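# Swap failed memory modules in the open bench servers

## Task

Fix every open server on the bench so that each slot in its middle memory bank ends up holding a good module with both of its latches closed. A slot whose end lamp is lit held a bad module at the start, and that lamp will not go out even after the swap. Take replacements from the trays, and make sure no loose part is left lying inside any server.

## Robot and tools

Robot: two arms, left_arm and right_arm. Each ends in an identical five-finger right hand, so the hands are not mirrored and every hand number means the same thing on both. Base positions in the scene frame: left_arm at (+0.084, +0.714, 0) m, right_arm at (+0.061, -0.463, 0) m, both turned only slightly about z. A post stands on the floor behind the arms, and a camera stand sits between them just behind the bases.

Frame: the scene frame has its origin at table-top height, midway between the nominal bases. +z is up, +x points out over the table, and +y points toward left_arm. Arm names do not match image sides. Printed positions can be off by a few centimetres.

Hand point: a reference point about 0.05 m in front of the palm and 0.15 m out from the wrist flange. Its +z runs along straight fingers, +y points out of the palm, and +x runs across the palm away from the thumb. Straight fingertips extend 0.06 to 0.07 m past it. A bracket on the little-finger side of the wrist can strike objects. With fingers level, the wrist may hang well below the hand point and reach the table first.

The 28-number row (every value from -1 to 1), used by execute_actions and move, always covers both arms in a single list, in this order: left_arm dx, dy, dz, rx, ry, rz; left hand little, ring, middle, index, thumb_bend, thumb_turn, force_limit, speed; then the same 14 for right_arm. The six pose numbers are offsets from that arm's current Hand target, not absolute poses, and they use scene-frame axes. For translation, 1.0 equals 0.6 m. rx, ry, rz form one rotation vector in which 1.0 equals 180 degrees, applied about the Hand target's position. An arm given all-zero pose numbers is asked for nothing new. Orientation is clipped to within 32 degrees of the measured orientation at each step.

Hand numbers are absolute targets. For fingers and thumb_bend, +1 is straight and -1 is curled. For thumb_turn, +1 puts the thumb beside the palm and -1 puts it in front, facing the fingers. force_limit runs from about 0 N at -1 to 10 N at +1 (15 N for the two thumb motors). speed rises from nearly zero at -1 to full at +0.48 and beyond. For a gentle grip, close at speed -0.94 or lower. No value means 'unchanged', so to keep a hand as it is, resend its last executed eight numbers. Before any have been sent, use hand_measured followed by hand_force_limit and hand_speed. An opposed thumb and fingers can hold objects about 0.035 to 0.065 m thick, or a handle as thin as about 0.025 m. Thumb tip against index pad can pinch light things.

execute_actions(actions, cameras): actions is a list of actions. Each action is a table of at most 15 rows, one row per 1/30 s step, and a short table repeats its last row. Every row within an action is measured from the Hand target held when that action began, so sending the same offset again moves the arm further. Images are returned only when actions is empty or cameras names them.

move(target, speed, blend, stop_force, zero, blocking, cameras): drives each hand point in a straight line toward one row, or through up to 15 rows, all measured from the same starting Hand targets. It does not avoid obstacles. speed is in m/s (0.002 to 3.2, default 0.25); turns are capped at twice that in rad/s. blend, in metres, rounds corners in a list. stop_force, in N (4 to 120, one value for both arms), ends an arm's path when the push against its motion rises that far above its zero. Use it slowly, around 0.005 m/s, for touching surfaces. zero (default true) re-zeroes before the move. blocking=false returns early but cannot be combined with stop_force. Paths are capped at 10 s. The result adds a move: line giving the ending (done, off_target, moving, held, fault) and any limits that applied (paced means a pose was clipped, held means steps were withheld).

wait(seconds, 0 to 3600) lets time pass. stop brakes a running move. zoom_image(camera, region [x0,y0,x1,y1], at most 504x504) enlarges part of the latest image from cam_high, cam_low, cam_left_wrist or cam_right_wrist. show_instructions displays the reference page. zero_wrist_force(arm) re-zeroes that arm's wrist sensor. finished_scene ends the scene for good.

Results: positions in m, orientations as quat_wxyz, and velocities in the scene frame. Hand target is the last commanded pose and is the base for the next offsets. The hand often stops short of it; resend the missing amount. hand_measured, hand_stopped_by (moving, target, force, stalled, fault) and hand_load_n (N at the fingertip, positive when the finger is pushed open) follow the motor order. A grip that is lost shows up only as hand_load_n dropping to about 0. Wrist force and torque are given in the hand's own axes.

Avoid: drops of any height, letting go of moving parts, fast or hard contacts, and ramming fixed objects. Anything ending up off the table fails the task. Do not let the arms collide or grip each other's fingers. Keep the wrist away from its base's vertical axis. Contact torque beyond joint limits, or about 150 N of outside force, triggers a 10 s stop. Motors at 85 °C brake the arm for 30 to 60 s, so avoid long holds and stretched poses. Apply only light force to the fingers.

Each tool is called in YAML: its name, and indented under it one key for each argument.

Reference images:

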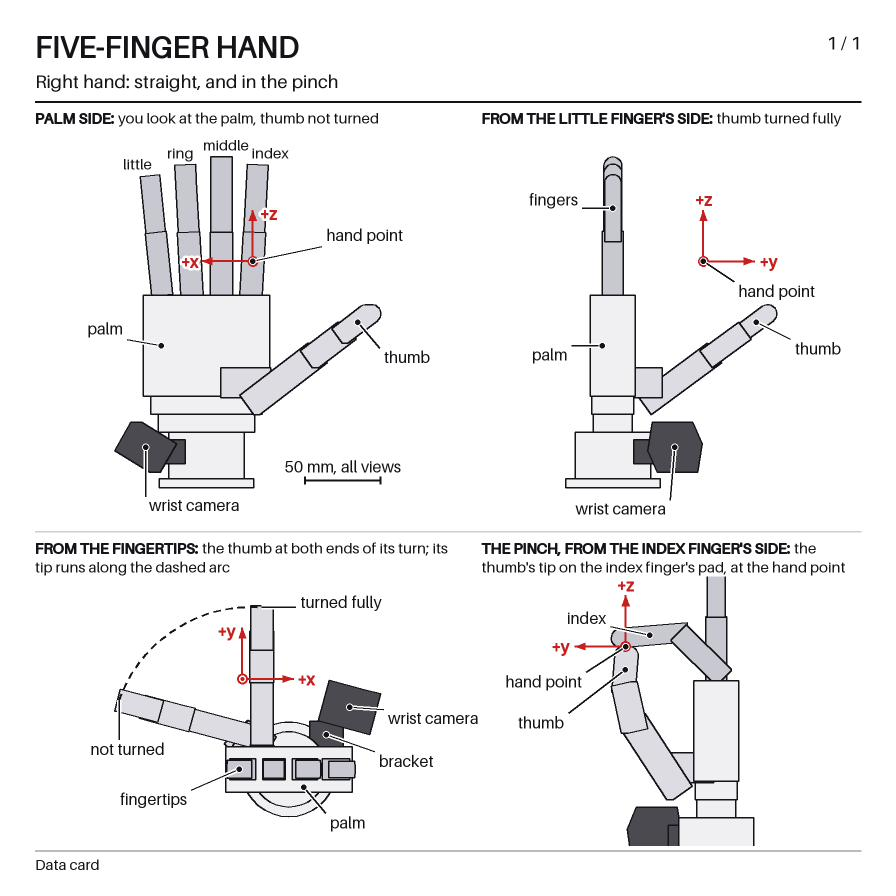

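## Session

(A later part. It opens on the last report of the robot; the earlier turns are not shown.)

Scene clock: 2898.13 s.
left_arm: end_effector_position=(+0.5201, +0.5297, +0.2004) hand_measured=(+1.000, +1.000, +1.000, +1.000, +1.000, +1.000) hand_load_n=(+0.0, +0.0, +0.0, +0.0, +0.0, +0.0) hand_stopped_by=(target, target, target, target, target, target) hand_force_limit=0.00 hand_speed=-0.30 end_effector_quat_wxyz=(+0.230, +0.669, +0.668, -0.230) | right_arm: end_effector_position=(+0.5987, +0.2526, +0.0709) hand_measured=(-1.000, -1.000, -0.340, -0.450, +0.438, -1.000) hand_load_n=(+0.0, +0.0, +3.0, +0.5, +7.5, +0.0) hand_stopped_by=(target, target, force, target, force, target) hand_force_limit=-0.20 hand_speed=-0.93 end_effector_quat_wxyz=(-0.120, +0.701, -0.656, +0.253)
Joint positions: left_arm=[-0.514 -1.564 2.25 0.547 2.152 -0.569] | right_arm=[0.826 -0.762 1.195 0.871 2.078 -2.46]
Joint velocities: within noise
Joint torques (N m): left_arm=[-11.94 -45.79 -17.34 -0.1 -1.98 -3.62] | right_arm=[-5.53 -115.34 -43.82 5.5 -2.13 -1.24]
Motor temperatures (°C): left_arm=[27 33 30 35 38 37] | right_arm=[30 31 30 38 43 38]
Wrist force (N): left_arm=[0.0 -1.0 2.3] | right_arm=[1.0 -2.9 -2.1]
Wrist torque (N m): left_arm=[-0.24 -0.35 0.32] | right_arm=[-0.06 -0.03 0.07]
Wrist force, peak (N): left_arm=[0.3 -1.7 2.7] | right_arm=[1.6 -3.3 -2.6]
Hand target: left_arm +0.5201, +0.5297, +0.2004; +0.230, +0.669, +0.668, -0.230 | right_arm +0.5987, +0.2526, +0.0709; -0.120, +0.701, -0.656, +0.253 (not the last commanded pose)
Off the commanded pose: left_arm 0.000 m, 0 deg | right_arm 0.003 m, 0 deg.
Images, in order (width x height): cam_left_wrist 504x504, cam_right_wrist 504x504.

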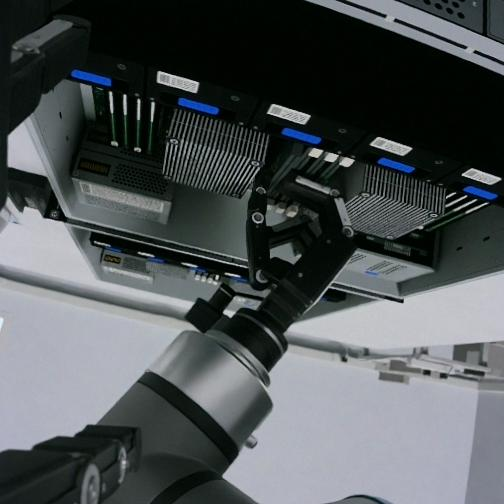

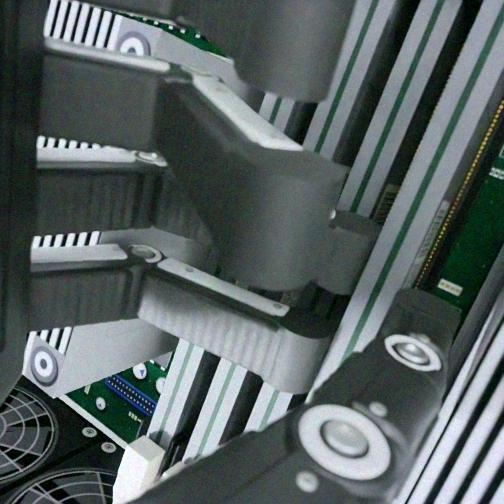

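move:
  target: [0,0,0,0,0,0,1,1,1,1,1,1,0,-0.3,-0.005,0,0.0008,0,0,0,-1,-1,-0.45,-0.45,0.35,-1,-0.2,-0.93]
  speed: 0.005
  stop_force: 5

Scene clock: 2907.70 s.
left_arm: end_effector_position=(+0.5201, +0.5297, +0.2004) hand_measured=(+1.000, +1.000, +1.000, +1.000, +1.000, +1.000) hand_load_n=(+0.0, +0.0, +0.0, +0.0, +0.0, +0.0) hand_stopped_by=(target, target, target, target, target, target) hand_force_limit=0.00 hand_speed=-0.30 end_effector_quat_wxyz=(+0.230, +0.669, +0.668, -0.230) | right_arm: end_effector_position=(+0.5984, +0.2526, +0.0710) hand_measured=(-1.000, -1.000, -0.340, -0.450, +0.438, -1.000) hand_load_n=(+0.0, +0.0, +3.5, +0.5, +7.5, +0.0) hand_stopped_by=(target, target, force, target, force, target) hand_force_limit=-0.20 hand_speed=-0.93 end_effector_quat_wxyz=(-0.120, +0.701, -0.656, +0.253)
Joint positions: left_arm=[-0.514 -1.564 2.25 0.547 2.152 -0.569] | right_arm=[0.826 -0.763 1.195 0.871 2.078 -2.46]
Joint torques (N m): left_arm=[-11.74 -42.77 -17.83 0.09 -2.05 -3.74] | right_arm=[-4.67 -84.42 -41.29 1.72 1.39 -1.68]
Wrist force (N): left_arm=[-0.2 -1.6 2.2] | right_arm=[0.9 -8.0 1.6]
Wrist torque (N m): left_arm=[-0.31 -0.32 0.29] | right_arm=[-0.05 -0.09 -0.17]
Wrist force, peak (N): left_arm=[-0.1 -1.5 2.9] | right_arm=[-1.2 -11.1 2.1]
Hand target: left_arm +0.5201, +0.5297, +0.2004; +0.230, +0.669, +0.668, -0.230 | right_arm +0.5984, +0.2526, +0.0710; -0.120, +0.701, -0.656, +0.253 (not the last commanded pose)
Off the commanded pose: left_arm 0.000 m, 0 deg | right_arm 0.003 m, 0 deg.
move: contact (right_arm)

move:
  target: [0,0,0,0,0,0,1,1,1,1,1,1,0,-0.3,0.006,0,0,0,0,0,-1,-1,-0.45,-0.45,0.35,-1,-0.2,-0.93]
  speed: 0.005
  stop_force: 9

Scene clock: 2912.13 s.
left_arm: end_effector_position=(+0.5201, +0.5297, +0.2004) hand_measured=(+1.000, +1.000, +1.000, +1.000, +1.000, +1.000) hand_load_n=(+0.0, +0.0, +0.0, +0.0, -0.5, +0.0) hand_stopped_by=(target, target, target, target, target, target) hand_force_limit=0.00 hand_speed=-0.30 end_effector_quat_wxyz=(+0.230, +0.669, +0.668, -0.230) | right_arm: end_effector_position=(+0.5990, +0.2526, +0.0710) hand_measured=(-1.000, -1.000, -0.340, -0.450, +0.438, -1.000) hand_load_n=(+0.0, +0.0, +3.0, +0.5, +7.5, +0.0) hand_stopped_by=(target, target, force, target, force, target) hand_force_limit=-0.20 hand_speed=-0.93 end_effector_quat_wxyz=(-0.120, +0.701, -0.656, +0.253)
Joint positions: left_arm=[-0.514 -1.564 2.25 0.547 2.152 -0.569] | right_arm=[0.826 -0.762 1.194 0.871 2.078 -2.461]
Joint torques (N m): left_arm=[-13.47 -44.37 -17.11 -0.22 -1.97 -3.23] | right_arm=[14.13 -116.46 -25.96 -0.61 4.15 1.38]
Wrist force (N): left_arm=[0.3 -1.6 2.2] | right_arm=[-1.1 0.4 -2.9]
Wrist torque (N m): left_arm=[-0.32 -0.39 0.31] | right_arm=[-0.03 0.01 0.16]
Wrist force, peak (N): left_arm=[0.1 -1.4 2.8] | right_arm=[1.0 -8.8 1.1]
Hand target: left_arm +0.5201, +0.5297, +0.2004; +0.230, +0.669, +0.668, -0.230 | right_arm +0.5990, +0.2526, +0.0710; -0.120, +0.701, -0.656, +0.253 (not the last commanded pose)
Off the commanded pose: left_arm 0.000 m, 0 deg | right_arm 0.003 m, 0 deg.
move: contact (right_arm)

move:
  target: [0,0,0,0,0,0,1,1,1,1,1,1,0,-0.3,-0.0005,0,0,0,0,0,-1,-1,-0.45,-0.45,0.35,-1,-0.2,-0.93]
  speed: 0.005

move:
  target: [0,0,0,0,0,0,1,1,1,1,1,1,0,-0.3,0,0,0,0,0,0,-1,-1,-0.32,-0.43,0.46,-1,-0.2,-0.93]
  speed: 0.01

move:
  target: [0,0,0,0,0,0,1,1,1,1,1,1,0,-0.3,0,0,0,0,0,0,-1,-1,-0.28,-0.39,0.62,-1,-0.2,-0.9]
  speed: 0.01
  cameras: ["cam_left_wrist","cam_right_wrist"]

zoom_image:
  camera: "cam_right_wrist"
  region: [304, 0, 504, 200]

Scene clock: 2918.07 s.
left_arm: end_effector_position=(+0.5201, +0.5297, +0.2004) hand_measured=(+1.000, +1.000, +1.000, +1.000, +1.000, +1.000) hand_load_n=(+0.0, +0.0, +0.0, +0.0, +0.0, +0.0) hand_stopped_by=(target, target, target, target, target, target) hand_force_limit=0.00 hand_speed=-0.30 end_effector_quat_wxyz=(+0.230, +0.669, +0.668, -0.230) | right_arm: end_effector_position=(+0.5987, +0.2526, +0.0710) hand_measured=(-1.000, -1.000, -0.340, -0.450, +0.438, -1.000) hand_load_n=(+0.5, +0.0, +3.0, +0.0, +7.5, +0.0) hand_stopped_by=(target, target, force, target, force, target) hand_force_limit=-0.20 hand_speed=-0.93 end_effector_quat_wxyz=(-0.120, +0.700, -0.656, +0.253)
Joint positions: left_arm=[-0.514 -1.564 2.25 0.547 2.152 -0.569] | right_arm=[0.826 -0.762 1.195 0.871 2.078 -2.46]
Joint torques (N m): left_arm=[-13.17 -45.37 -17.41 0 -1.92 -3.22] | right_arm=[14.46 -115.72 -24.89 -0.23 3.63 2.11]
Wrist force (N): left_arm=[0.0 -1.6 2.2] | right_arm=[-1.0 -2.0 -1.7]
Wrist torque (N m): left_arm=[-0.31 -0.35 0.30] | right_arm=[-0.09 -0.02 0.01]
Wrist force, peak (N): left_arm=[0.0 -1.8 2.6] | right_arm=[-0.8 -0.2 -3.7]
Hand target: left_arm +0.5201, +0.5297, +0.2004; +0.230, +0.669, +0.668, -0.230 | right_arm +0.5987, +0.2526, +0.0710; -0.120, +0.701, -0.656, +0.253
Off the commanded pose: left_arm 0.000 m, 0 deg | right_arm 0.000 m, 0 deg.
move: done

Scene clock: 2918.57 s.
left_arm: end_effector_position=(+0.5201, +0.5297, +0.2004) hand_measured=(+1.000, +1.000, +1.000, +1.000, +1.000, +1.000) hand_load_n=(+0.5, +0.0, +0.0, +0.0, +0.0, +0.0) hand_stopped_by=(target, target, target, target, target, target) hand_force_limit=0.00 hand_speed=-0.30 end_effector_quat_wxyz=(+0.230, +0.669, +0.668, -0.230) | right_arm: end_effector_position=(+0.5987, +0.2526, +0.0710) hand_measured=(-1.000, -1.000, -0.320, -0.430, +0.462, -1.000) hand_load_n=(+0.0, +0.0, +0.5, +0.0, +5.0, +0.0) hand_stopped_by=(target, target, target, target, target, target) hand_force_limit=-0.20 hand_speed=-0.93 end_effector_quat_wxyz=(-0.120, +0.701, -0.656, +0.253)
Joint positions: left_arm=[-0.514 -1.564 2.25 0.547 2.152 -0.569] | right_arm=[0.826 -0.762 1.195 0.871 2.078 -2.46]
Joint torques (N m): left_arm=[-12.97 -44.34 -17.6 0.15 -1.77 -3.35] | right_arm=[14.68 -113.4 -25.27 -0.34 3.66 1.93]
Wrist force (N): left_arm=[0.0 -1.2 2.2] | right_arm=[-1.1 -1.8 -2.4]
Wrist torque (N m): left_arm=[-0.26 -0.34 0.30] | right_arm=[-0.04 0.03 0.01]
Wrist force, peak (N): left_arm=[0.0 -1.7 2.8] | right_arm=[-0.3 -2.7 -3.1]
Hand target: left_arm +0.5201, +0.5297, +0.2004; +0.230, +0.669, +0.668, -0.230 | right_arm +0.5987, +0.2526, +0.0710; -0.120, +0.701, -0.656, +0.253
Off the commanded pose: left_arm 0.000 m, 0 deg | right_arm 0.000 m, 0 deg.
move: done

Scene clock: 2919.93 s.
left_arm: end_effector_position=(+0.5201, +0.5297, +0.2004) hand_measured=(+1.000, +1.000, +1.000, +1.000, +1.000, +1.000) hand_load_n=(+0.0, +0.0, +0.0, +0.0, +0.0, +0.0) hand_stopped_by=(target, target, target, target, target, target) hand_force_limit=0.00 hand_speed=-0.30 end_effector_quat_wxyz=(+0.230, +0.669, +0.668, -0.230) | right_arm: end_effector_position=(+0.5987, +0.2526, +0.0710) hand_measured=(-1.000, -1.000, -0.280, -0.390, +0.620, -1.000) hand_load_n=(+0.0, +0.0, +0.0, +0.0, +0.0, +0.0) hand_stopped_by=(target, target, target, target, target, target) hand_force_limit=-0.20 hand_speed=-0.90 end_effector_quat_wxyz=(-0.120, +0.700, -0.656, +0.253)
Joint positions: left_arm=[-0.514 -1.564 2.25 0.547 2.152 -0.569] | right_arm=[0.826 -0.762 1.195 0.871 2.078 -2.46]
Joint torques (N m): left_arm=[-11.21 -43.17 -17.03 0.12 -2.14 -3.46] | right_arm=[12.31 -110.92 -26.85 1.13 2 2.13]
Wrist force (N): left_arm=[0.0 -1.4 2.7] | right_arm=[-0.3 -3.0 0.3]
Wrist torque (N m): left_arm=[-0.32 -0.37 0.31] | right_arm=[-0.07 -0.01 0.00]
Wrist force, peak (N): left_arm=[0.1 -1.3 3.0] | right_arm=[-0.3 -2.8 -2.9]
Hand target: left_arm +0.5201, +0.5297, +0.2004; +0.230, +0.669, +0.668, -0.230 | right_arm +0.5987, +0.2526, +0.0710; -0.120, +0.701, -0.656, +0.253
Off the commanded pose: left_arm 0.000 m, 0 deg | right_arm 0.000 m, 0 deg.
move: done

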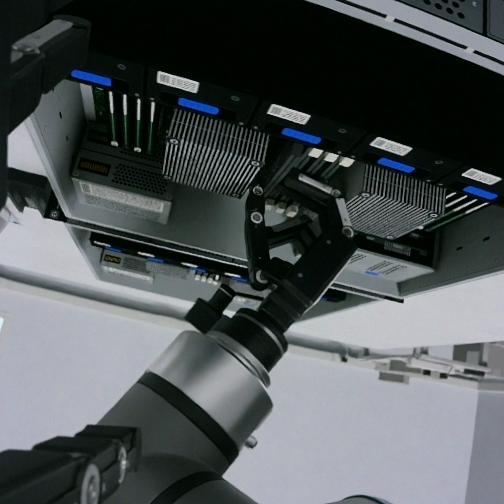

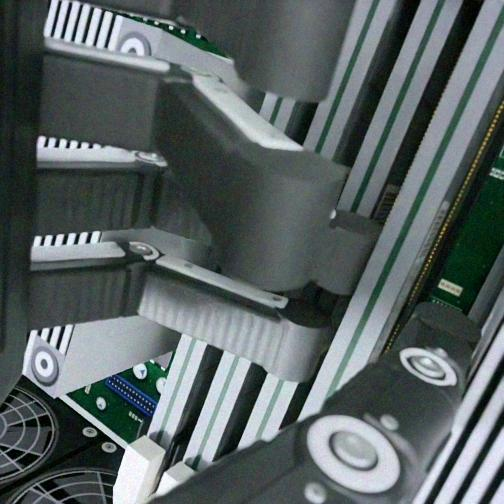

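Scaled by 2.520.

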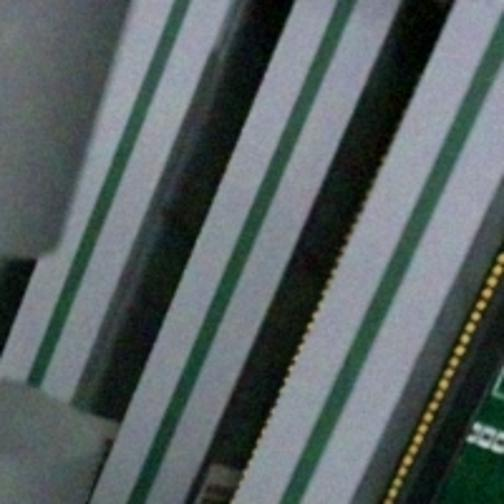

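move:
  target:
    - [0,0,0,0,0,0,1,1,1,1,1,1,0,-0.3,0,0,0.0003,0,0,0,-1,-1,-0.25,-0.36,0.62,-1,-0.2,-0.9]
    - [0,0,0,0,0,0,1,1,1,1,1,1,0,-0.3,0,0,0.08,0,0,0,-1,-1,-0.25,-0.36,0.62,-1,-0.2,-0.9]
    - [0,0,0,0,0,0,1,1,1,1,1,1,0,-0.3,-0.05,-0.05,0.2,0,0,0,-1,-1,-0.25,-0.36,0.62,-1,-0.2,-0.9]
  speed: [0.01,0.04,0.15]
  cameras: ["cam_high","cam_left_wrist","cam_right_wrist"]

zoom_image:
  camera: "cam_left_wrist"
  region: [230, 120, 360, 230]

Scene clock: 2932.67 s.
left_arm: end_effector_position=(+0.5201, +0.5297, +0.2004) hand_measured=(+1.000, +1.000, +1.000, +1.000, +1.000, +1.000) hand_load_n=(+0.0, +0.0, +0.0, +0.0, -0.5, +0.0) hand_stopped_by=(target, target, target, target, target, target) hand_force_limit=0.00 hand_speed=-0.30 end_effector_quat_wxyz=(+0.230, +0.669, +0.668, -0.230) | right_arm: end_effector_position=(+0.5688, +0.2227, +0.1908) hand_measured=(-1.000, -1.000, -0.250, -0.360, +0.620, -1.000) hand_load_n=(+0.0, +0.0, +0.0, +0.0, +0.0, +0.0) hand_stopped_by=(target, target, target, target, target, target) hand_force_limit=-0.20 hand_speed=-0.90 end_effector_quat_wxyz=(-0.120, +0.701, -0.656, +0.253)
Joint positions: left_arm=[-0.514 -1.564 2.25 0.547 2.152 -0.569] | right_arm=[0.827 -0.907 1.226 0.985 2.079 -2.459]
Joint torques (N m): left_arm=[-10.79 -44.97 -17.96 0.03 -1.63 -3.22] | right_arm=[14.38 -111.23 -29.31 6.88 3.29 2]
Wrist force (N): left_arm=[0.1 -1.4 2.2] | right_arm=[-0.8 0.5 0.6]
Wrist torque (N m): left_arm=[-0.28 -0.36 0.31] | right_arm=[-0.06 0.02 -0.22]
Wrist force, peak (N): left_arm=[0.3 -1.8 2.6] | right_arm=[-0.1 -3.5 -1.3]
Hand target: left_arm +0.5201, +0.5297, +0.2004; +0.230, +0.669, +0.668, -0.230 | right_arm +0.5687, +0.2226, +0.1910; -0.120, +0.701, -0.656, +0.253
Off the commanded pose: left_arm 0.000 m, 0 deg | right_arm 0.000 m, 0 deg.
move: done

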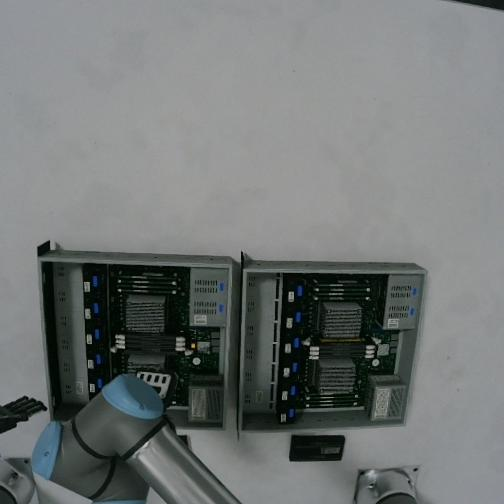

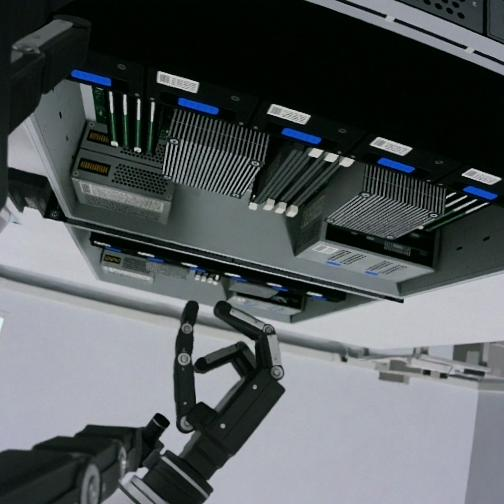

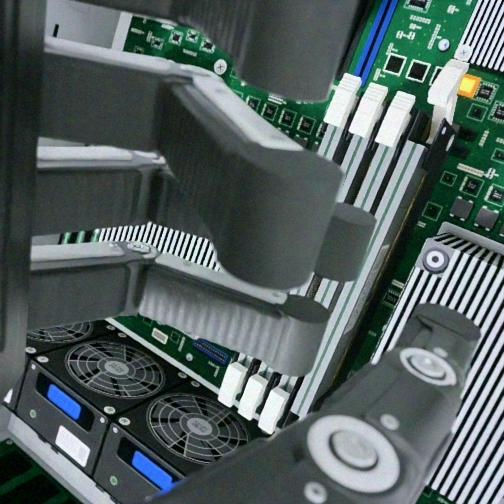

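Scaled by 3.877.

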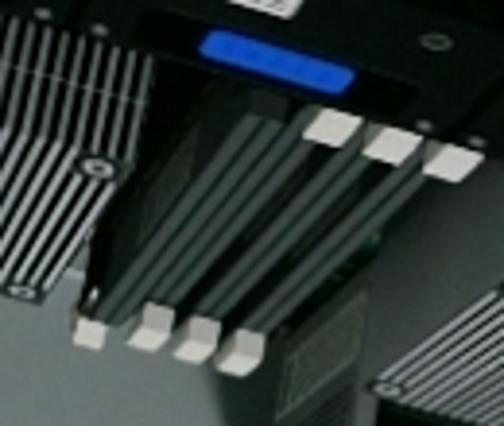

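move:
  target:
    - [0,0,0,0,0,0,1,1,1,1,1,1,0,-0.3,-0.0712,0.08,0.05,0.0630,0.1707,-0.0256,-1,-1,-0.25,-0.36,0.62,-1,-0.2,-0.9]
    - [0,0,0,0,0,0,1,1,1,1,1,1,0,-0.3,-0.0712,0.1492,0.0,0.0630,0.1707,-0.0256,1,1,1,-1,1,-1,0.5,-0.2]
  speed: [0.12,0.08]
  cameras: ["cam_high","cam_left_wrist","cam_right_wrist"]

zoom_image:
  camera: "cam_left_wrist"
  region: [210, 110, 370, 270]

Scene clock: 2958.87 s.
left_arm: end_effector_position=(+0.5201, +0.5297, +0.2004) hand_measured=(+1.000, +1.000, +1.000, +1.000, +1.000, +1.000) hand_load_n=(+0.0, +0.0, +0.0, +0.0, +0.0, +0.0) hand_stopped_by=(target, target, target, target, target, target) hand_force_limit=0.00 hand_speed=-0.30 end_effector_quat_wxyz=(+0.230, +0.669, +0.668, -0.230) | right_arm: end_effector_position=(+0.5260, +0.3122, +0.1910) hand_measured=(+1.000, +1.000, +1.000, -1.000, +1.000, -1.000) hand_load_n=(+0.0, +0.0, +0.0, +0.0, +0.0, +0.0) hand_stopped_by=(target, target, target, target, target, target) hand_force_limit=0.50 hand_speed=-0.20 end_effector_quat_wxyz=(+0.001, +0.701, -0.713, -0.002)
Joint positions: left_arm=[-0.514 -1.564 2.25 0.547 2.152 -0.569] | right_arm=[0.772 -0.73 0.962 1.34 1.567 -2.362]
Joint torques (N m): left_arm=[-11.7 -43.91 -17.04 0.21 -1.76 -3.21] | right_arm=[15.24 -95.06 -48.02 7.24 2.43 2.15]
Wrist force (N): left_arm=[0.2 -1.6 1.9] | right_arm=[-0.1 -0.8 1.4]
Wrist torque (N m): left_arm=[-0.29 -0.36 0.32] | right_arm=[-0.23 -0.06 -0.24]
Wrist force, peak (N): left_arm=[0.2 -1.7 2.8] | right_arm=[0.9 -1.2 1.4]
Hand target: left_arm +0.5201, +0.5297, +0.2004; +0.230, +0.669, +0.668, -0.230 | right_arm +0.5260, +0.3122, +0.1910; +0.001, +0.701, -0.713, -0.002
Off the commanded pose: left_arm 0.000 m, 0 deg | right_arm 0.000 m, 0 deg.
move: done

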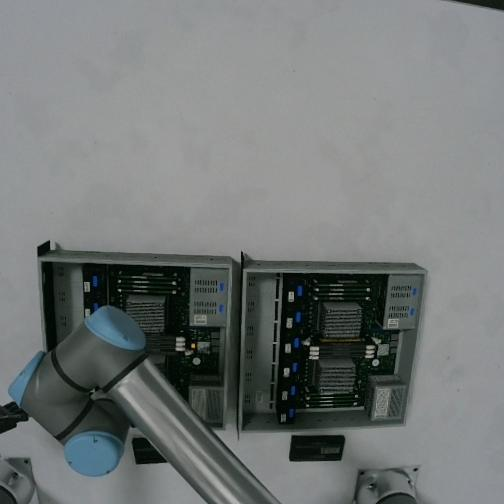

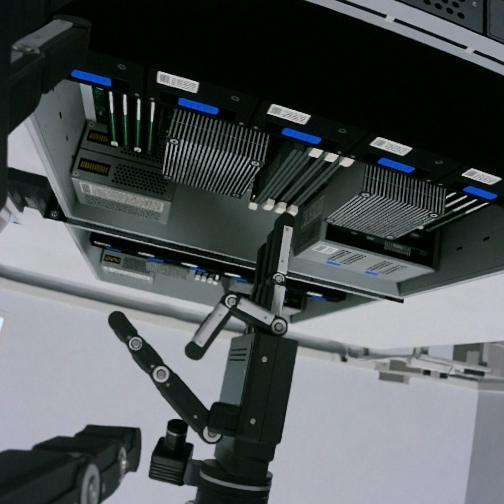

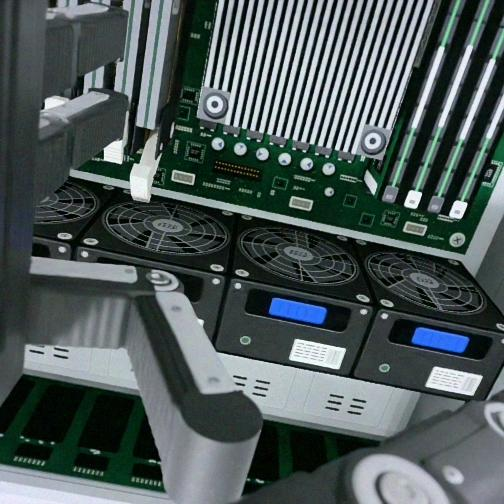

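Scaled by 3.150.

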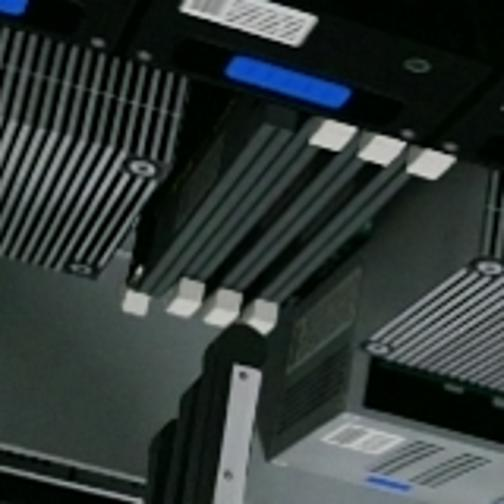

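move:
  target: [0,0,0,0,0,0,1,1,1,1,1,1,0,-0.3,0,0,-0.065,0,0,0,1,1,1,-1,1,-1,0.5,-0.2]
  speed: 0.05
  stop_force: 6

move:
  target: [0,0,0,0,0,0,1,1,1,1,1,1,0,-0.3,0,0,-0.06,0,0,0,1,1,1,-1,1,-1,0.5,-0.2]
  speed: 0.008
  stop_force: 20
  cameras: ["cam_left_wrist","cam_right_wrist"]

zoom_image:
  camera: "cam_left_wrist"
  region: [240, 120, 340, 220]

Scene clock: 2967.07 s.
left_arm: end_effector_position=(+0.5201, +0.5297, +0.2004) hand_measured=(+1.000, +1.000, +1.000, +1.000, +1.000, +1.000) hand_load_n=(+0.0, +0.0, +0.0, +0.0, +0.0, +0.0) hand_stopped_by=(target, target, target, target, target, target) hand_force_limit=0.00 hand_speed=-0.30 end_effector_quat_wxyz=(+0.230, +0.669, +0.668, -0.230) | right_arm: end_effector_position=(+0.5260, +0.3122, +0.1520) hand_measured=(+1.000, +1.000, +1.000, -1.000, +1.000, -1.000) hand_load_n=(+0.0, +0.0, +0.0, +0.0, +0.0, +0.0) hand_stopped_by=(target, target, target, target, target, target) hand_force_limit=0.50 hand_speed=-0.20 end_effector_quat_wxyz=(+0.001, +0.701, -0.713, -0.002)
Joint positions: left_arm=[-0.514 -1.564 2.25 0.547 2.152 -0.569] | right_arm=[0.772 -0.71 0.996 1.286 1.567 -2.362]
Joint torques (N m): left_arm=[-13 -43.6 -17.39 -0.11 -2.04 -3.33] | right_arm=[11.72 -95.17 -28.57 0.19 0.57 0.9]
Wrist force (N): left_arm=[0.1 -1.2 2.5] | right_arm=[-0.5 -0.5 1.7]
Wrist torque (N m): left_arm=[-0.27 -0.35 0.31] | right_arm=[-0.22 -0.02 -0.26]
Wrist force, peak (N): left_arm=[-0.1 -1.4 2.9] | right_arm=[-0.6 -0.5 1.9]
Hand target: left_arm +0.5201, +0.5297, +0.2004; +0.230, +0.669, +0.668, -0.230 | right_arm +0.5260, +0.3122, +0.1520; +0.001, +0.701, -0.713, -0.002
Off the commanded pose: left_arm 0.000 m, 0 deg | right_arm 0.000 m, 0 deg.
move: done

Scene clock: 2970.30 s.
left_arm: end_effector_position=(+0.5201, +0.5297, +0.2004) hand_measured=(+1.000, +1.000, +1.000, +1.000, +1.000, +1.000) hand_load_n=(+0.0, +0.0, +0.0, +0.0, +0.0, +0.0) hand_stopped_by=(target, target, target, target, target, target) hand_force_limit=0.00 hand_speed=-0.30 end_effector_quat_wxyz=(+0.230, +0.669, +0.668, -0.230) | right_arm: end_effector_position=(+0.5260, +0.3122, +0.1377) hand_measured=(+1.000, +1.000, +1.000, -1.000, +1.000, -1.000) hand_load_n=(+0.0, +0.0, +0.0, +0.5, +0.0, +0.0) hand_stopped_by=(target, target, target, target, target, target) hand_force_limit=0.50 hand_speed=-0.20 end_effector_quat_wxyz=(+0.001, +0.701, -0.713, -0.002)
Joint positions: left_arm=[-0.514 -1.564 2.25 0.547 2.152 -0.569] | right_arm=[0.772 -0.702 1.007 1.267 1.567 -2.362]
Joint torques (N m): left_arm=[-12.61 -43.72 -17.79 0.16 -1.96 -3.33] | right_arm=[4.39 -107.03 -33.05 7.66 1.86 0.91]
Wrist force (N): left_arm=[0.1 -1.4 2.4] | right_arm=[-13.7 -1.0 -14.8]
Wrist torque (N m): left_arm=[-0.29 -0.37 0.31] | right_arm=[0.77 -0.51 -1.01]
Wrist force, peak (N): left_arm=[-0.4 -1.6 2.7] | right_arm=[-18.0 -1.3 -21.5]
Hand target: left_arm +0.5201, +0.5297, +0.2004; +0.230, +0.669, +0.668, -0.230 | right_arm +0.5260, +0.3122, +0.1377; +0.000, +0.701, -0.713, -0.002 (not the last commanded pose)
Off the commanded pose: left_arm 0.000 m, 0 deg | right_arm 0.022 m, 0 deg.
move: contact (right_arm)

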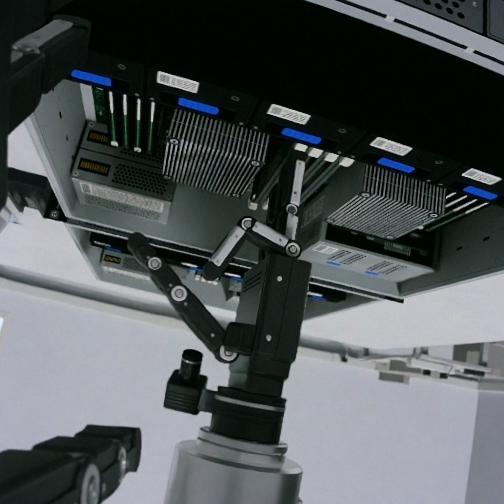

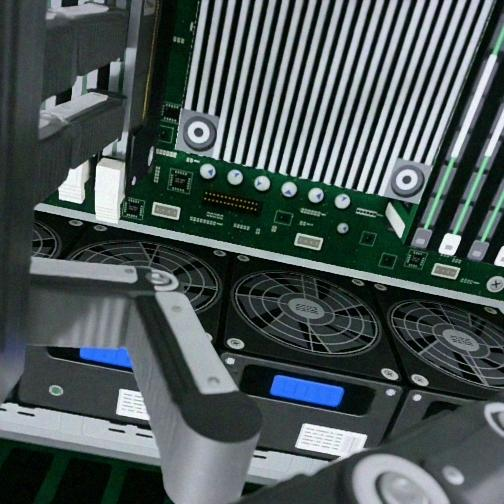

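Scaled by 5.040.

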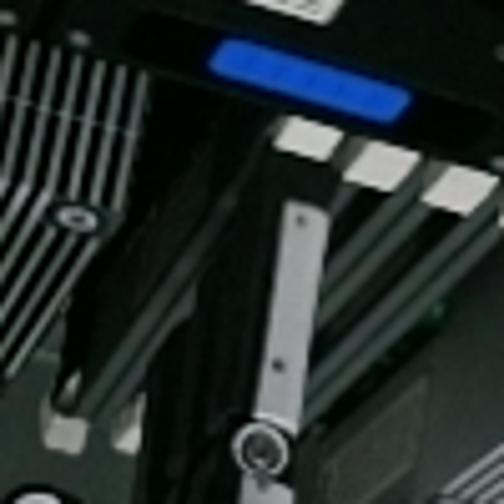

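move:
  target:
    - [0,0,0,0,0,0,1,1,1,1,1,1,0,-0.3,0,0,0.05,0,0,0,1,1,1,-1,1,-1,0.5,-0.2]
    - [0,0,0,0,0,0,1,1,1,1,1,1,0,-0.3,0,-0.157,0.05,0,0,0,1,1,1,-1,1,-1,0.5,-0.2]
    - [0,0,0,0,0,0,1,1,1,1,1,1,0,-0.3,0,-0.157,0.022,0,0,0,1,1,1,-1,1,-1,0.5,-0.2]
  speed: [0.05,0.1,0.05]
  cameras: ["cam_left_wrist","cam_right_wrist"]

zoom_image:
  camera: "cam_left_wrist"
  region: [240, 120, 340, 220]

Scene clock: 2986.67 s.
left_arm: end_effector_position=(+0.5201, +0.5297, +0.2004) hand_measured=(+1.000, +1.000, +1.000, +1.000, +1.000, +1.000) hand_load_n=(+0.0, +0.0, +0.0, +0.0, +0.0, +0.0) hand_stopped_by=(target, target, target, target, target, target) hand_force_limit=0.00 hand_speed=-0.30 end_effector_quat_wxyz=(+0.230, +0.669, +0.668, -0.230) | right_arm: end_effector_position=(+0.5260, +0.2180, +0.1511) hand_measured=(+1.000, +1.000, +1.000, -1.000, +1.000, -1.000) hand_load_n=(+0.0, +0.0, +0.0, +0.0, +0.0, +0.0) hand_stopped_by=(target, target, target, target, target, target) hand_force_limit=0.50 hand_speed=-0.20 end_effector_quat_wxyz=(+0.000, +0.701, -0.713, -0.002)
Joint positions: left_arm=[-0.514 -1.564 2.25 0.547 2.152 -0.569] | right_arm=[0.689 -0.841 1.235 1.178 1.567 -2.444]
Joint torques (N m): left_arm=[-12.1 -42.42 -18.18 0.14 -1.69 -2.9] | right_arm=[-8.53 -82.93 -27.42 -0.16 -2.67 -1.43]
Wrist force (N): left_arm=[0.2 -1.4 2.1] | right_arm=[0.4 -1.0 1.2]
Wrist torque (N m): left_arm=[-0.29 -0.39 0.32] | right_arm=[-0.18 -0.14 0.14]
Wrist force, peak (N): left_arm=[0.1 -1.7 2.9] | right_arm=[-13.3 -1.4 -16.1]
Hand target: left_arm +0.5201, +0.5297, +0.2004; +0.230, +0.669, +0.668, -0.230 | right_arm +0.5260, +0.2180, +0.1509; +0.000, +0.701, -0.713, -0.002
Off the commanded pose: left_arm 0.000 m, 0 deg | right_arm 0.000 m, 0 deg.
move: done

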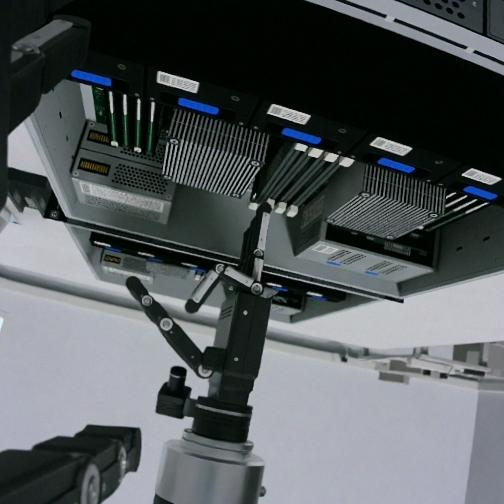

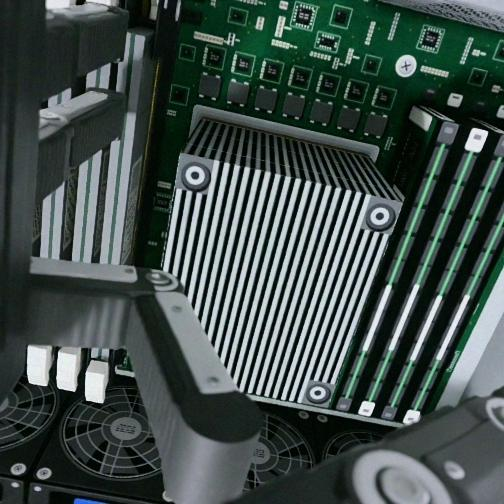

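Scaled by 5.040.

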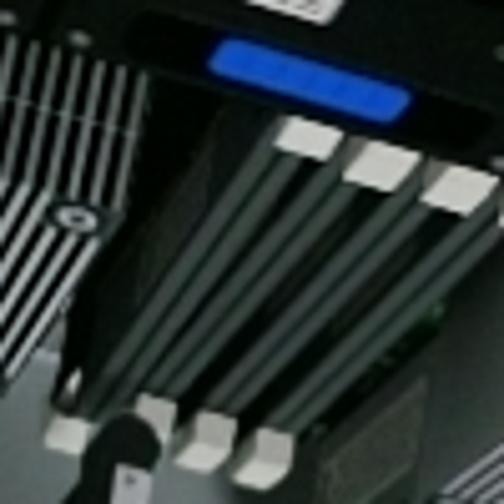

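move:
  target: [0,0,0,0,0,0,1,1,1,1,1,1,0,-0.3,0,0,-0.06,0,0,0,1,1,1,-1,1,-1,0.5,-0.2]
  speed: 0.008
  stop_force: 20

move:
  target:
    - [0,0,0,0,0,0,1,1,1,1,1,1,0,-0.3,0,0,0.03,0,0,0,1,1,1,-1,1,-1,0.5,-0.2]
    - [0,0,0,0,0,0,1,1,1,1,1,1,0,-0.3,-0.05,-0.1,0.15,0,0,0,1,1,1,-1,1,-1,0.5,-0.2]
  speed: [0.05,0.15]
  cameras: ["cam_high","cam_left_wrist","cam_right_wrist"]

zoom_image:
  camera: "cam_left_wrist"
  region: [240, 120, 340, 220]

Scene clock: 3001.27 s.
left_arm: end_effector_position=(+0.5201, +0.5297, +0.2004) hand_measured=(+1.000, +1.000, +1.000, +1.000, +1.000, +1.000) hand_load_n=(+0.0, +0.0, +0.0, +0.0, +0.0, +0.0) hand_stopped_by=(target, target, target, target, target, target) hand_force_limit=0.00 hand_speed=-0.30 end_effector_quat_wxyz=(+0.230, +0.669, +0.668, -0.230) | right_arm: end_effector_position=(+0.5260, +0.2180, +0.1385) hand_measured=(+1.000, +1.000, +1.000, -1.000, +1.000, -1.000) hand_load_n=(+0.0, +0.0, +0.0, +0.0, +0.0, +0.0) hand_stopped_by=(target, target, target, target, target, target) hand_force_limit=0.50 hand_speed=-0.20 end_effector_quat_wxyz=(+0.000, +0.701, -0.713, -0.002)
Joint positions: left_arm=[-0.514 -1.564 2.25 0.547 2.152 -0.569] | right_arm=[0.689 -0.833 1.244 1.161 1.567 -2.444]
Joint torques (N m): left_arm=[-11.36 -44.29 -17.57 0.18 -1.89 -3.18] | right_arm=[-2.26 -97.59 -39.73 3.48 -2.47 -1.11]
Wrist force (N): left_arm=[0.1 -1.3 2.3] | right_arm=[10.1 -1.2 -19.1]
Wrist torque (N m): left_arm=[-0.27 -0.37 0.31] | right_arm=[1.07 1.01 0.70]
Wrist force, peak (N): left_arm=[0.1 -1.4 2.9] | right_arm=[10.0 -1.8 -25.0]
Hand target: left_arm +0.5201, +0.5297, +0.2004; +0.230, +0.669, +0.668, -0.230 | right_arm +0.5260, +0.2180, +0.1385; +0.000, +0.701, -0.713, -0.002 (not the last commanded pose)
Off the commanded pose: left_arm 0.000 m, 0 deg | right_arm 0.024 m, 0 deg.
move: contact (right_arm)

Scene clock: 3003.23 s.
left_arm: end_effector_position=(+0.5201, +0.5297, +0.2004) hand_measured=(+1.000, +1.000, +1.000, +1.000, +1.000, +1.000) hand_load_n=(+0.0, +0.0, +0.0, +0.0, +0.0, +0.0) hand_stopped_by=(target, target, target, target, target, target) hand_force_limit=0.00 hand_speed=-0.30 end_effector_quat_wxyz=(+0.230, +0.669, +0.668, -0.230) | right_arm: end_effector_position=(+0.4961, +0.1581, +0.2284) hand_measured=(+1.000, +1.000, +1.000, -1.000, +1.000, -1.000) hand_load_n=(+0.0, +0.0, +0.0, +0.0, +0.0, +0.0) hand_stopped_by=(target, target, target, target, target, target) hand_force_limit=0.50 hand_speed=-0.20 end_effector_quat_wxyz=(+0.001, +0.701, -0.713, -0.002)
Joint positions: left_arm=[-0.514 -1.564 2.25 0.547 2.152 -0.569] | right_arm=[0.652 -0.995 1.351 1.216 1.568 -2.481]
Joint torques (N m): left_arm=[-10.93 -42.04 -17.18 0.47 -1.66 -3.03] | right_arm=[-9.72 -98.84 -29.57 7.72 -1.83 -1.48]
Wrist force (N): left_arm=[-0.2 -1.5 2.3] | right_arm=[-0.2 -0.9 1.5]
Wrist torque (N m): left_arm=[-0.31 -0.34 0.30] | right_arm=[-0.19 -0.05 0.07]
Wrist force, peak (N): left_arm=[-0.2 -1.8 2.5] | right_arm=[10.3 -1.3 -19.1]
Hand target: left_arm +0.5201, +0.5297, +0.2004; +0.230, +0.669, +0.668, -0.230 | right_arm +0.4960, +0.1580, +0.2285; +0.000, +0.701, -0.713, -0.002
Off the commanded pose: left_arm 0.000 m, 0 deg | right_arm 0.000 m, 0 deg.
move: done

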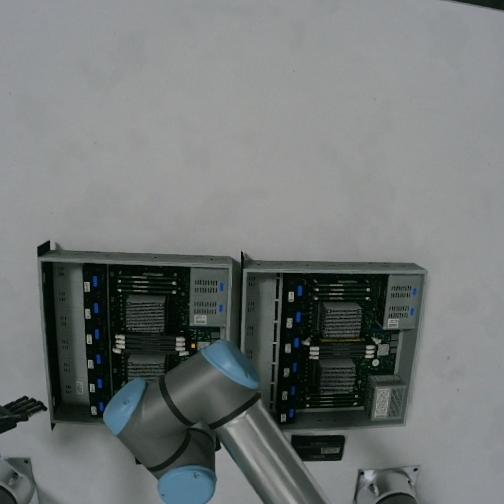

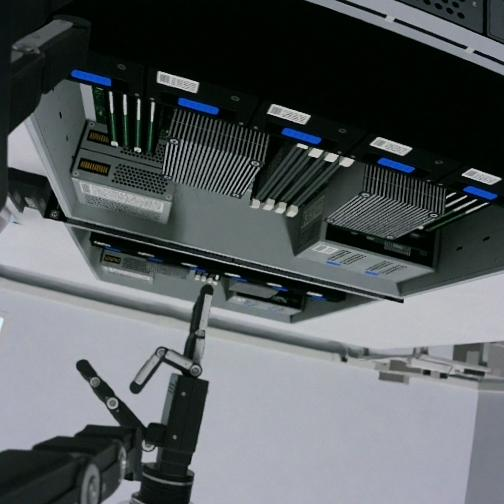

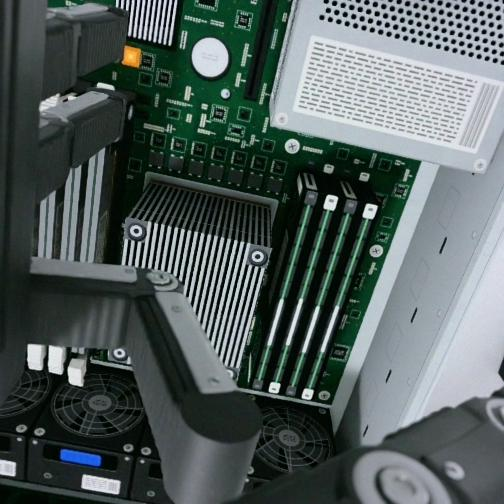

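Scaled by 5.040.

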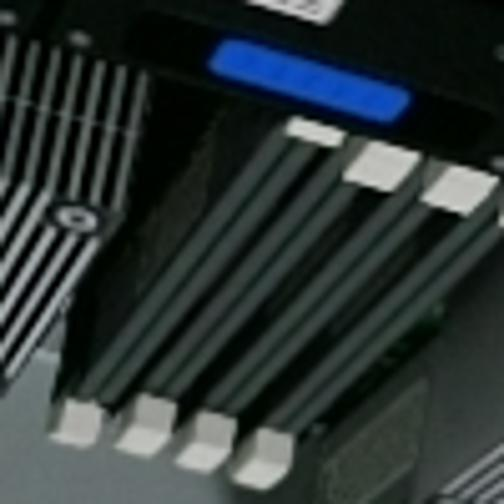

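move:
  target:
    - [0,0,0,0,0,0,1,1,1,1,1,1,0,-0.3,0.04,0.2,-0.06,0,0,0,1,1,1,-1,1,-1,0.5,-0.2]
    - [0,0,0,0,0,0,1,1,1,1,1,1,0,-0.3,0.05,0.2568,-0.12,0,0,0,1,1,1,-1,1,-1,0.5,-0.2]
  speed: [0.15,0.1]
  blend: 0.01

move:
  target: [0,0,0,0,0,0,1,1,1,1,1,1,0,-0.3,0,0,-0.07,0,0,0,1,1,1,-1,1,-1,0.5,-0.2]
  speed: 0.008
  stop_force: 20

move:
  target: [0,0,0,0,0,0,1,1,1,1,1,1,0,-0.3,0,0,0.05,0,0,0,1,1,1,-1,1,-1,0.5,-0.2]
  speed: 0.05
  cameras: ["cam_left_wrist","cam_right_wrist"]

zoom_image:
  camera: "cam_left_wrist"
  region: [240, 120, 340, 220]

Scene clock: 3017.83 s.
left_arm: end_effector_position=(+0.5201, +0.5297, +0.2004) hand_measured=(+1.000, +1.000, +1.000, +1.000, +1.000, +1.000) hand_load_n=(+0.0, +0.5, +0.0, +0.0, +0.0, +0.0) hand_stopped_by=(target, target, target, target, target, target) hand_force_limit=0.00 hand_speed=-0.30 end_effector_quat_wxyz=(+0.230, +0.669, +0.668, -0.230) | right_arm: end_effector_position=(+0.5260, +0.3120, +0.1566) hand_measured=(+1.000, +1.000, +1.000, -1.000, +1.000, -1.000) hand_load_n=(+0.0, +0.0, +0.0, +0.0, +0.0, +0.0) hand_stopped_by=(target, target, target, target, target, target) hand_force_limit=0.50 hand_speed=-0.20 end_effector_quat_wxyz=(+0.000, +0.701, -0.713, -0.002)
Joint positions: left_arm=[-0.514 -1.564 2.25 0.547 2.152 -0.569] | right_arm=[0.772 -0.713 0.993 1.292 1.567 -2.362]
Joint torques (N m): left_arm=[-11.34 -43.47 -17.22 0.13 -1.81 -3.05] | right_arm=[17.9 -95.02 -48.3 7.63 2.61 1.69]
Wrist force (N): left_arm=[-0.2 -1.4 2.4] | right_arm=[-0.4 -0.8 1.3]
Wrist torque (N m): left_arm=[-0.30 -0.33 0.29] | right_arm=[-0.25 -0.02 -0.27]
Wrist force, peak (N): left_arm=[0.2 -1.8 3.0] | right_arm=[-0.4 -0.6 2.1]
Hand target: left_arm +0.5201, +0.5297, +0.2004; +0.230, +0.669, +0.668, -0.230 | right_arm +0.5260, +0.3121, +0.1565; +0.000, +0.701, -0.713, -0.002
Off the commanded pose: left_arm 0.000 m, 0 deg | right_arm 0.000 m, 0 deg.
move: done

Scene clock: 3021.87 s.
left_arm: end_effector_position=(+0.5201, +0.5297, +0.2004) hand_measured=(+1.000, +1.000, +1.000, +1.000, +1.000, +1.000) hand_load_n=(+0.0, +0.0, +0.0, +0.0, +0.0, +0.0) hand_stopped_by=(target, target, target, target, target, target) hand_force_limit=0.00 hand_speed=-0.30 end_effector_quat_wxyz=(+0.230, +0.669, +0.668, -0.230) | right_arm: end_effector_position=(+0.5260, +0.3121, +0.1356) hand_measured=(+1.000, +1.000, +1.000, -1.000, +1.000, -1.000) hand_load_n=(+0.0, +0.0, +0.0, +0.0, +0.0, +0.0) hand_stopped_by=(target, target, target, target, target, target) hand_force_limit=0.50 hand_speed=-0.20 end_effector_quat_wxyz=(+0.000, +0.701, -0.713, -0.002)
Joint positions: left_arm=[-0.514 -1.564 2.25 0.547 2.152 -0.569] | right_arm=[0.772 -0.701 1.009 1.264 1.567 -2.362]
Joint torques (N m): left_arm=[-10.59 -42.79 -17.87 0.45 -1.83 -3.07] | right_arm=[10.53 -102.5 -34.2 6.83 3.06 2.07]
Wrist force (N): left_arm=[-0.2 -1.7 2.4] | right_arm=[-8.3 -1.2 -20.6]
Wrist torque (N m): left_arm=[-0.35 -0.32 0.28] | right_arm=[1.11 -0.04 -0.71]
Wrist force, peak (N): left_arm=[0.0 -2.0 2.8] | right_arm=[-8.4 -1.5 -26.7]
Hand target: left_arm +0.5201, +0.5297, +0.2004; +0.230, +0.669, +0.668, -0.230 | right_arm +0.5260, +0.3121, +0.1356; +0.000, +0.701, -0.713, -0.002 (not the last commanded pose)
Off the commanded pose: left_arm 0.000 m, 0 deg | right_arm 0.021 m, 0 deg.
move: contact (right_arm)

Scene clock: 3022.90 s.
left_arm: end_effector_position=(+0.5201, +0.5297, +0.2004) hand_measured=(+1.000, +1.000, +1.000, +1.000, +1.000, +1.000) hand_load_n=(+0.0, +0.0, +0.0, -0.5, +0.0, +0.0) hand_stopped_by=(target, target, target, target, target, target) hand_force_limit=0.00 hand_speed=-0.30 end_effector_quat_wxyz=(+0.230, +0.669, +0.668, -0.230) | right_arm: end_effector_position=(+0.5260, +0.3121, +0.1653) hand_measured=(+1.000, +1.000, +1.000, -1.000, +1.000, -1.000) hand_load_n=(+0.0, +0.0, +0.0, +0.0, +0.0, +0.0) hand_stopped_by=(target, target, target, target, target, target) hand_force_limit=0.50 hand_speed=-0.20 end_effector_quat_wxyz=(+0.000, +0.701, -0.713, -0.002)
Joint positions: left_arm=[-0.514 -1.564 2.25 0.547 2.152 -0.569] | right_arm=[0.772 -0.718 0.985 1.304 1.567 -2.362]
Joint torques (N m): left_arm=[-9.21 -40.78 -18.18 0.19 -1.65 -3.15] | right_arm=[9.71 -122.12 -48.05 7.91 1.31 1.73]
Wrist force (N): left_arm=[0.2 -1.6 2.5] | right_arm=[0.0 -0.5 1.3]
Wrist torque (N m): left_arm=[-0.34 -0.39 0.31] | right_arm=[-0.20 -0.07 -0.24]
Wrist force, peak (N): left_arm=[0.1 -1.6 2.7] | right_arm=[-8.0 -1.0 -20.7]
Hand target: left_arm +0.5201, +0.5297, +0.2004; +0.230, +0.669, +0.668, -0.230 | right_arm +0.5260, +0.3121, +0.1656; +0.000, +0.701, -0.713, -0.002
Off the commanded pose: left_arm 0.000 m, 0 deg | right_arm 0.000 m, 0 deg.
move: done

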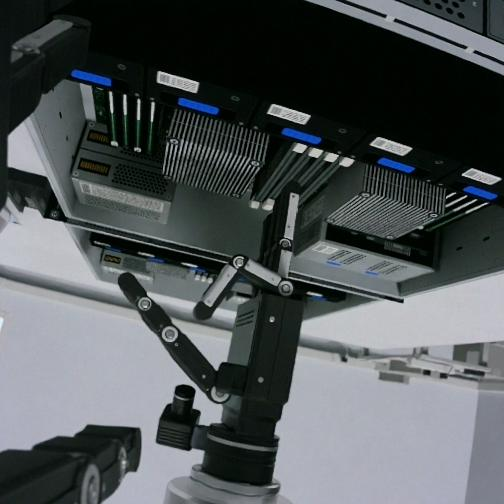

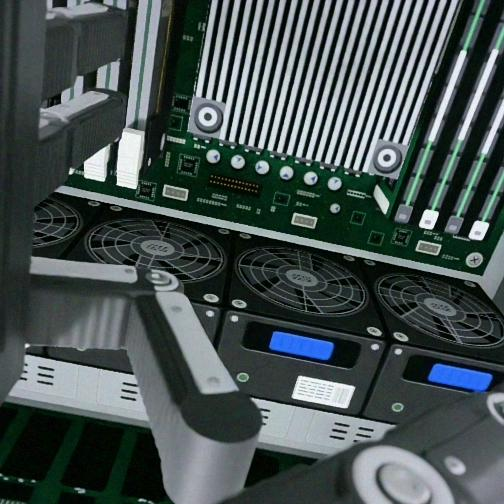

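Scaled by 5.040.

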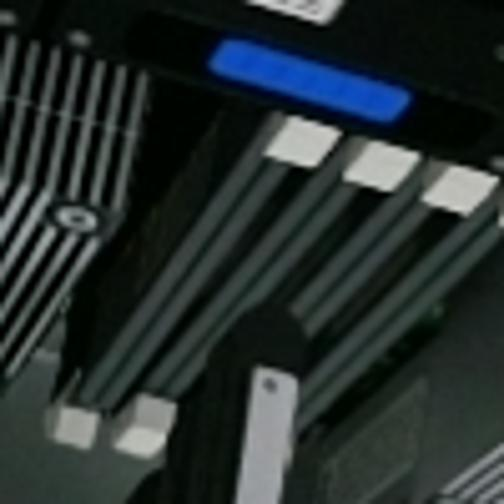

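move:
  target:
    - [0,0,0,0,0,0,1,1,1,1,1,1,0,-0.3,0,-0.157,0,0,0,0,1,1,1,-1,1,-1,0.5,-0.2]
    - [0,0,0,0,0,0,1,1,1,1,1,1,0,-0.3,0,-0.157,-0.03,0,0,0,1,1,1,-1,1,-1,0.5,-0.2]
  speed: [0.1,0.05]

move:
  target: [0,0,0,0,0,0,1,1,1,1,1,1,0,-0.3,0,0,-0.07,0,0,0,1,1,1,-1,1,-1,0.5,-0.2]
  speed: 0.008
  stop_force: 24

move:
  target:
    - [0,0,0,0,0,0,1,1,1,1,1,1,0,-0.3,0,0,0.03,0,0,0,1,1,1,-1,1,-1,0.5,-0.2]
    - [0,0,0,0,0,0,1,1,1,1,1,1,0,-0.3,-0.05,-0.1,0.15,0,0,0,1,1,1,-1,1,-1,0.5,-0.2]
  speed: [0.05,0.15]
  cameras: ["cam_left_wrist","cam_right_wrist"]

zoom_image:
  camera: "cam_left_wrist"
  region: [240, 120, 340, 220]

Scene clock: 3037.50 s.
left_arm: end_effector_position=(+0.5201, +0.5297, +0.2004) hand_measured=(+1.000, +1.000, +1.000, +1.000, +1.000, +1.000) hand_load_n=(+0.0, +0.0, +0.0, +0.0, +0.0, +0.0) hand_stopped_by=(target, target, target, target, target, target) hand_force_limit=0.00 hand_speed=-0.30 end_effector_quat_wxyz=(+0.230, +0.669, +0.668, -0.230) | right_arm: end_effector_position=(+0.5260, +0.2179, +0.1478) hand_measured=(+1.000, +1.000, +1.000, -1.000, +1.000, -1.000) hand_load_n=(+0.0, +0.5, +0.0, +0.0, +0.0, +0.0) hand_stopped_by=(target, target, target, target, target, target) hand_force_limit=0.50 hand_speed=-0.20 end_effector_quat_wxyz=(+0.000, +0.701, -0.713, -0.002)
Joint positions: left_arm=[-0.514 -1.564 2.25 0.547 2.152 -0.569] | right_arm=[0.689 -0.839 1.238 1.174 1.567 -2.445]
Joint torques (N m): left_arm=[-11.31 -41.71 -17.38 0.64 -1.66 -3.06] | right_arm=[-9.31 -82.95 -27.1 0.41 -2.81 -1.4]
Wrist force (N): left_arm=[0.0 -1.4 2.2] | right_arm=[0.3 -0.7 1.1]
Wrist torque (N m): left_arm=[-0.29 -0.34 0.30] | right_arm=[-0.13 -0.12 0.15]
Wrist force, peak (N): left_arm=[0.1 -1.8 2.7] | right_arm=[-0.3 -0.9 1.9]
Hand target: left_arm +0.5201, +0.5297, +0.2004; +0.230, +0.669, +0.668, -0.230 | right_arm +0.5260, +0.2179, +0.1476; +0.000, +0.701, -0.713, -0.002
Off the commanded pose: left_arm 0.000 m, 0 deg | right_arm 0.000 m, 0 deg.
move: done

Scene clock: 3040.10 s.
left_arm: end_effector_position=(+0.5201, +0.5297, +0.2004) hand_measured=(+1.000, +1.000, +1.000, +1.000, +1.000, +1.000) hand_load_n=(+0.0, +0.0, +0.0, +0.0, +0.0, +0.0) hand_stopped_by=(target, target, target, target, target, target) hand_force_limit=0.00 hand_speed=-0.30 end_effector_quat_wxyz=(+0.230, +0.669, +0.668, -0.230) | right_arm: end_effector_position=(+0.5260, +0.2179, +0.1379) hand_measured=(+1.000, +1.000, +1.000, -1.000, +1.000, -1.000) hand_load_n=(+0.0, +0.0, +0.0, +0.0, +0.0, +0.0) hand_stopped_by=(target, target, target, target, target, target) hand_force_limit=0.50 hand_speed=-0.20 end_effector_quat_wxyz=(+0.000, +0.701, -0.713, -0.002)
Joint positions: left_arm=[-0.514 -1.564 2.25 0.547 2.152 -0.569] | right_arm=[0.689 -0.832 1.244 1.16 1.567 -2.445]
Joint torques (N m): left_arm=[-10.59 -41.82 -17.69 0.22 -1.81 -2.93] | right_arm=[-7.18 -95.56 -36.64 4.09 -2.48 -1.15]
Wrist force (N): left_arm=[0.0 -1.3 2.2] | right_arm=[4.3 -1.2 -23.1]
Wrist torque (N m): left_arm=[-0.28 -0.34 0.31] | right_arm=[1.34 0.76 0.38]
Wrist force, peak (N): left_arm=[-0.1 -1.5 2.7] | right_arm=[4.6 -2.0 -29.4]
Hand target: left_arm +0.5201, +0.5297, +0.2004; +0.230, +0.669, +0.668, -0.230 | right_arm +0.5260, +0.2179, +0.1379; +0.000, +0.701, -0.713, -0.002 (not the last commanded pose)
Off the commanded pose: left_arm 0.000 m, 0 deg | right_arm 0.032 m, 0 deg.
move: contact (right_arm)

Scene clock: 3042.07 s.
left_arm: end_effector_position=(+0.5201, +0.5297, +0.2004) hand_measured=(+1.000, +1.000, +1.000, +1.000, +1.000, +1.000) hand_load_n=(+0.0, +0.0, +0.0, +0.0, +0.0, +0.0) hand_stopped_by=(target, target, target, target, target, target) hand_force_limit=0.00 hand_speed=-0.30 end_effector_quat_wxyz=(+0.230, +0.669, +0.668, -0.230) | right_arm: end_effector_position=(+0.4961, +0.1580, +0.2278) hand_measured=(+1.000, +1.000, +1.000, -1.000, +1.000, -1.000) hand_load_n=(+0.0, +0.0, +0.0, +0.0, +0.0, +0.0) hand_stopped_by=(target, target, target, target, target, target) hand_force_limit=0.50 hand_speed=-0.20 end_effector_quat_wxyz=(+0.000, +0.701, -0.713, -0.002)
Joint positions: left_arm=[-0.514 -1.564 2.25 0.547 2.152 -0.569] | right_arm=[0.652 -0.995 1.352 1.215 1.568 -2.482]
Joint torques (N m): left_arm=[-9.84 -44.02 -17.52 0.45 -1.53 -2.73] | right_arm=[-10.81 -102.3 -28.41 7.22 -2.06 -1.49]
Wrist force (N): left_arm=[-0.1 -1.5 2.5] | right_arm=[-0.6 -0.8 1.7]
Wrist torque (N m): left_arm=[-0.31 -0.32 0.29] | right_arm=[-0.19 0.01 0.05]
Wrist force, peak (N): left_arm=[-0.1 -1.5 2.8] | right_arm=[4.4 -1.5 -23.4]
Hand target: left_arm +0.5201, +0.5297, +0.2004; +0.230, +0.669, +0.668, -0.230 | right_arm +0.4960, +0.1579, +0.2279; +0.000, +0.701, -0.713, -0.002
Off the commanded pose: left_arm 0.000 m, 0 deg | right_arm 0.000 m, 0 deg.
move: done

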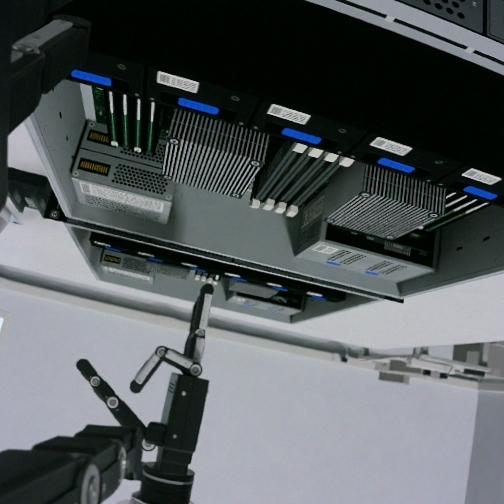

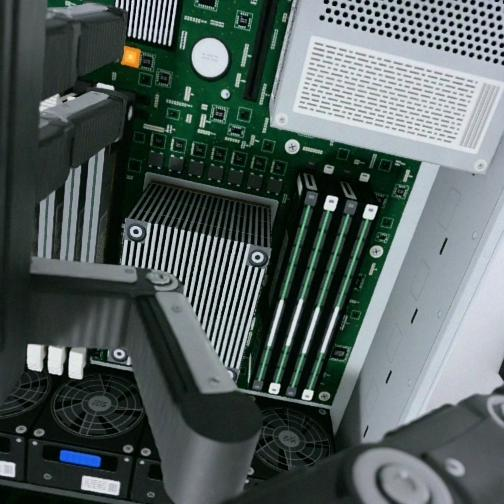

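Scaled by 5.040.

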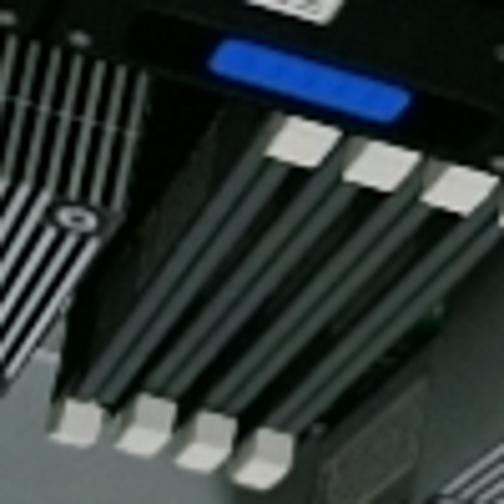

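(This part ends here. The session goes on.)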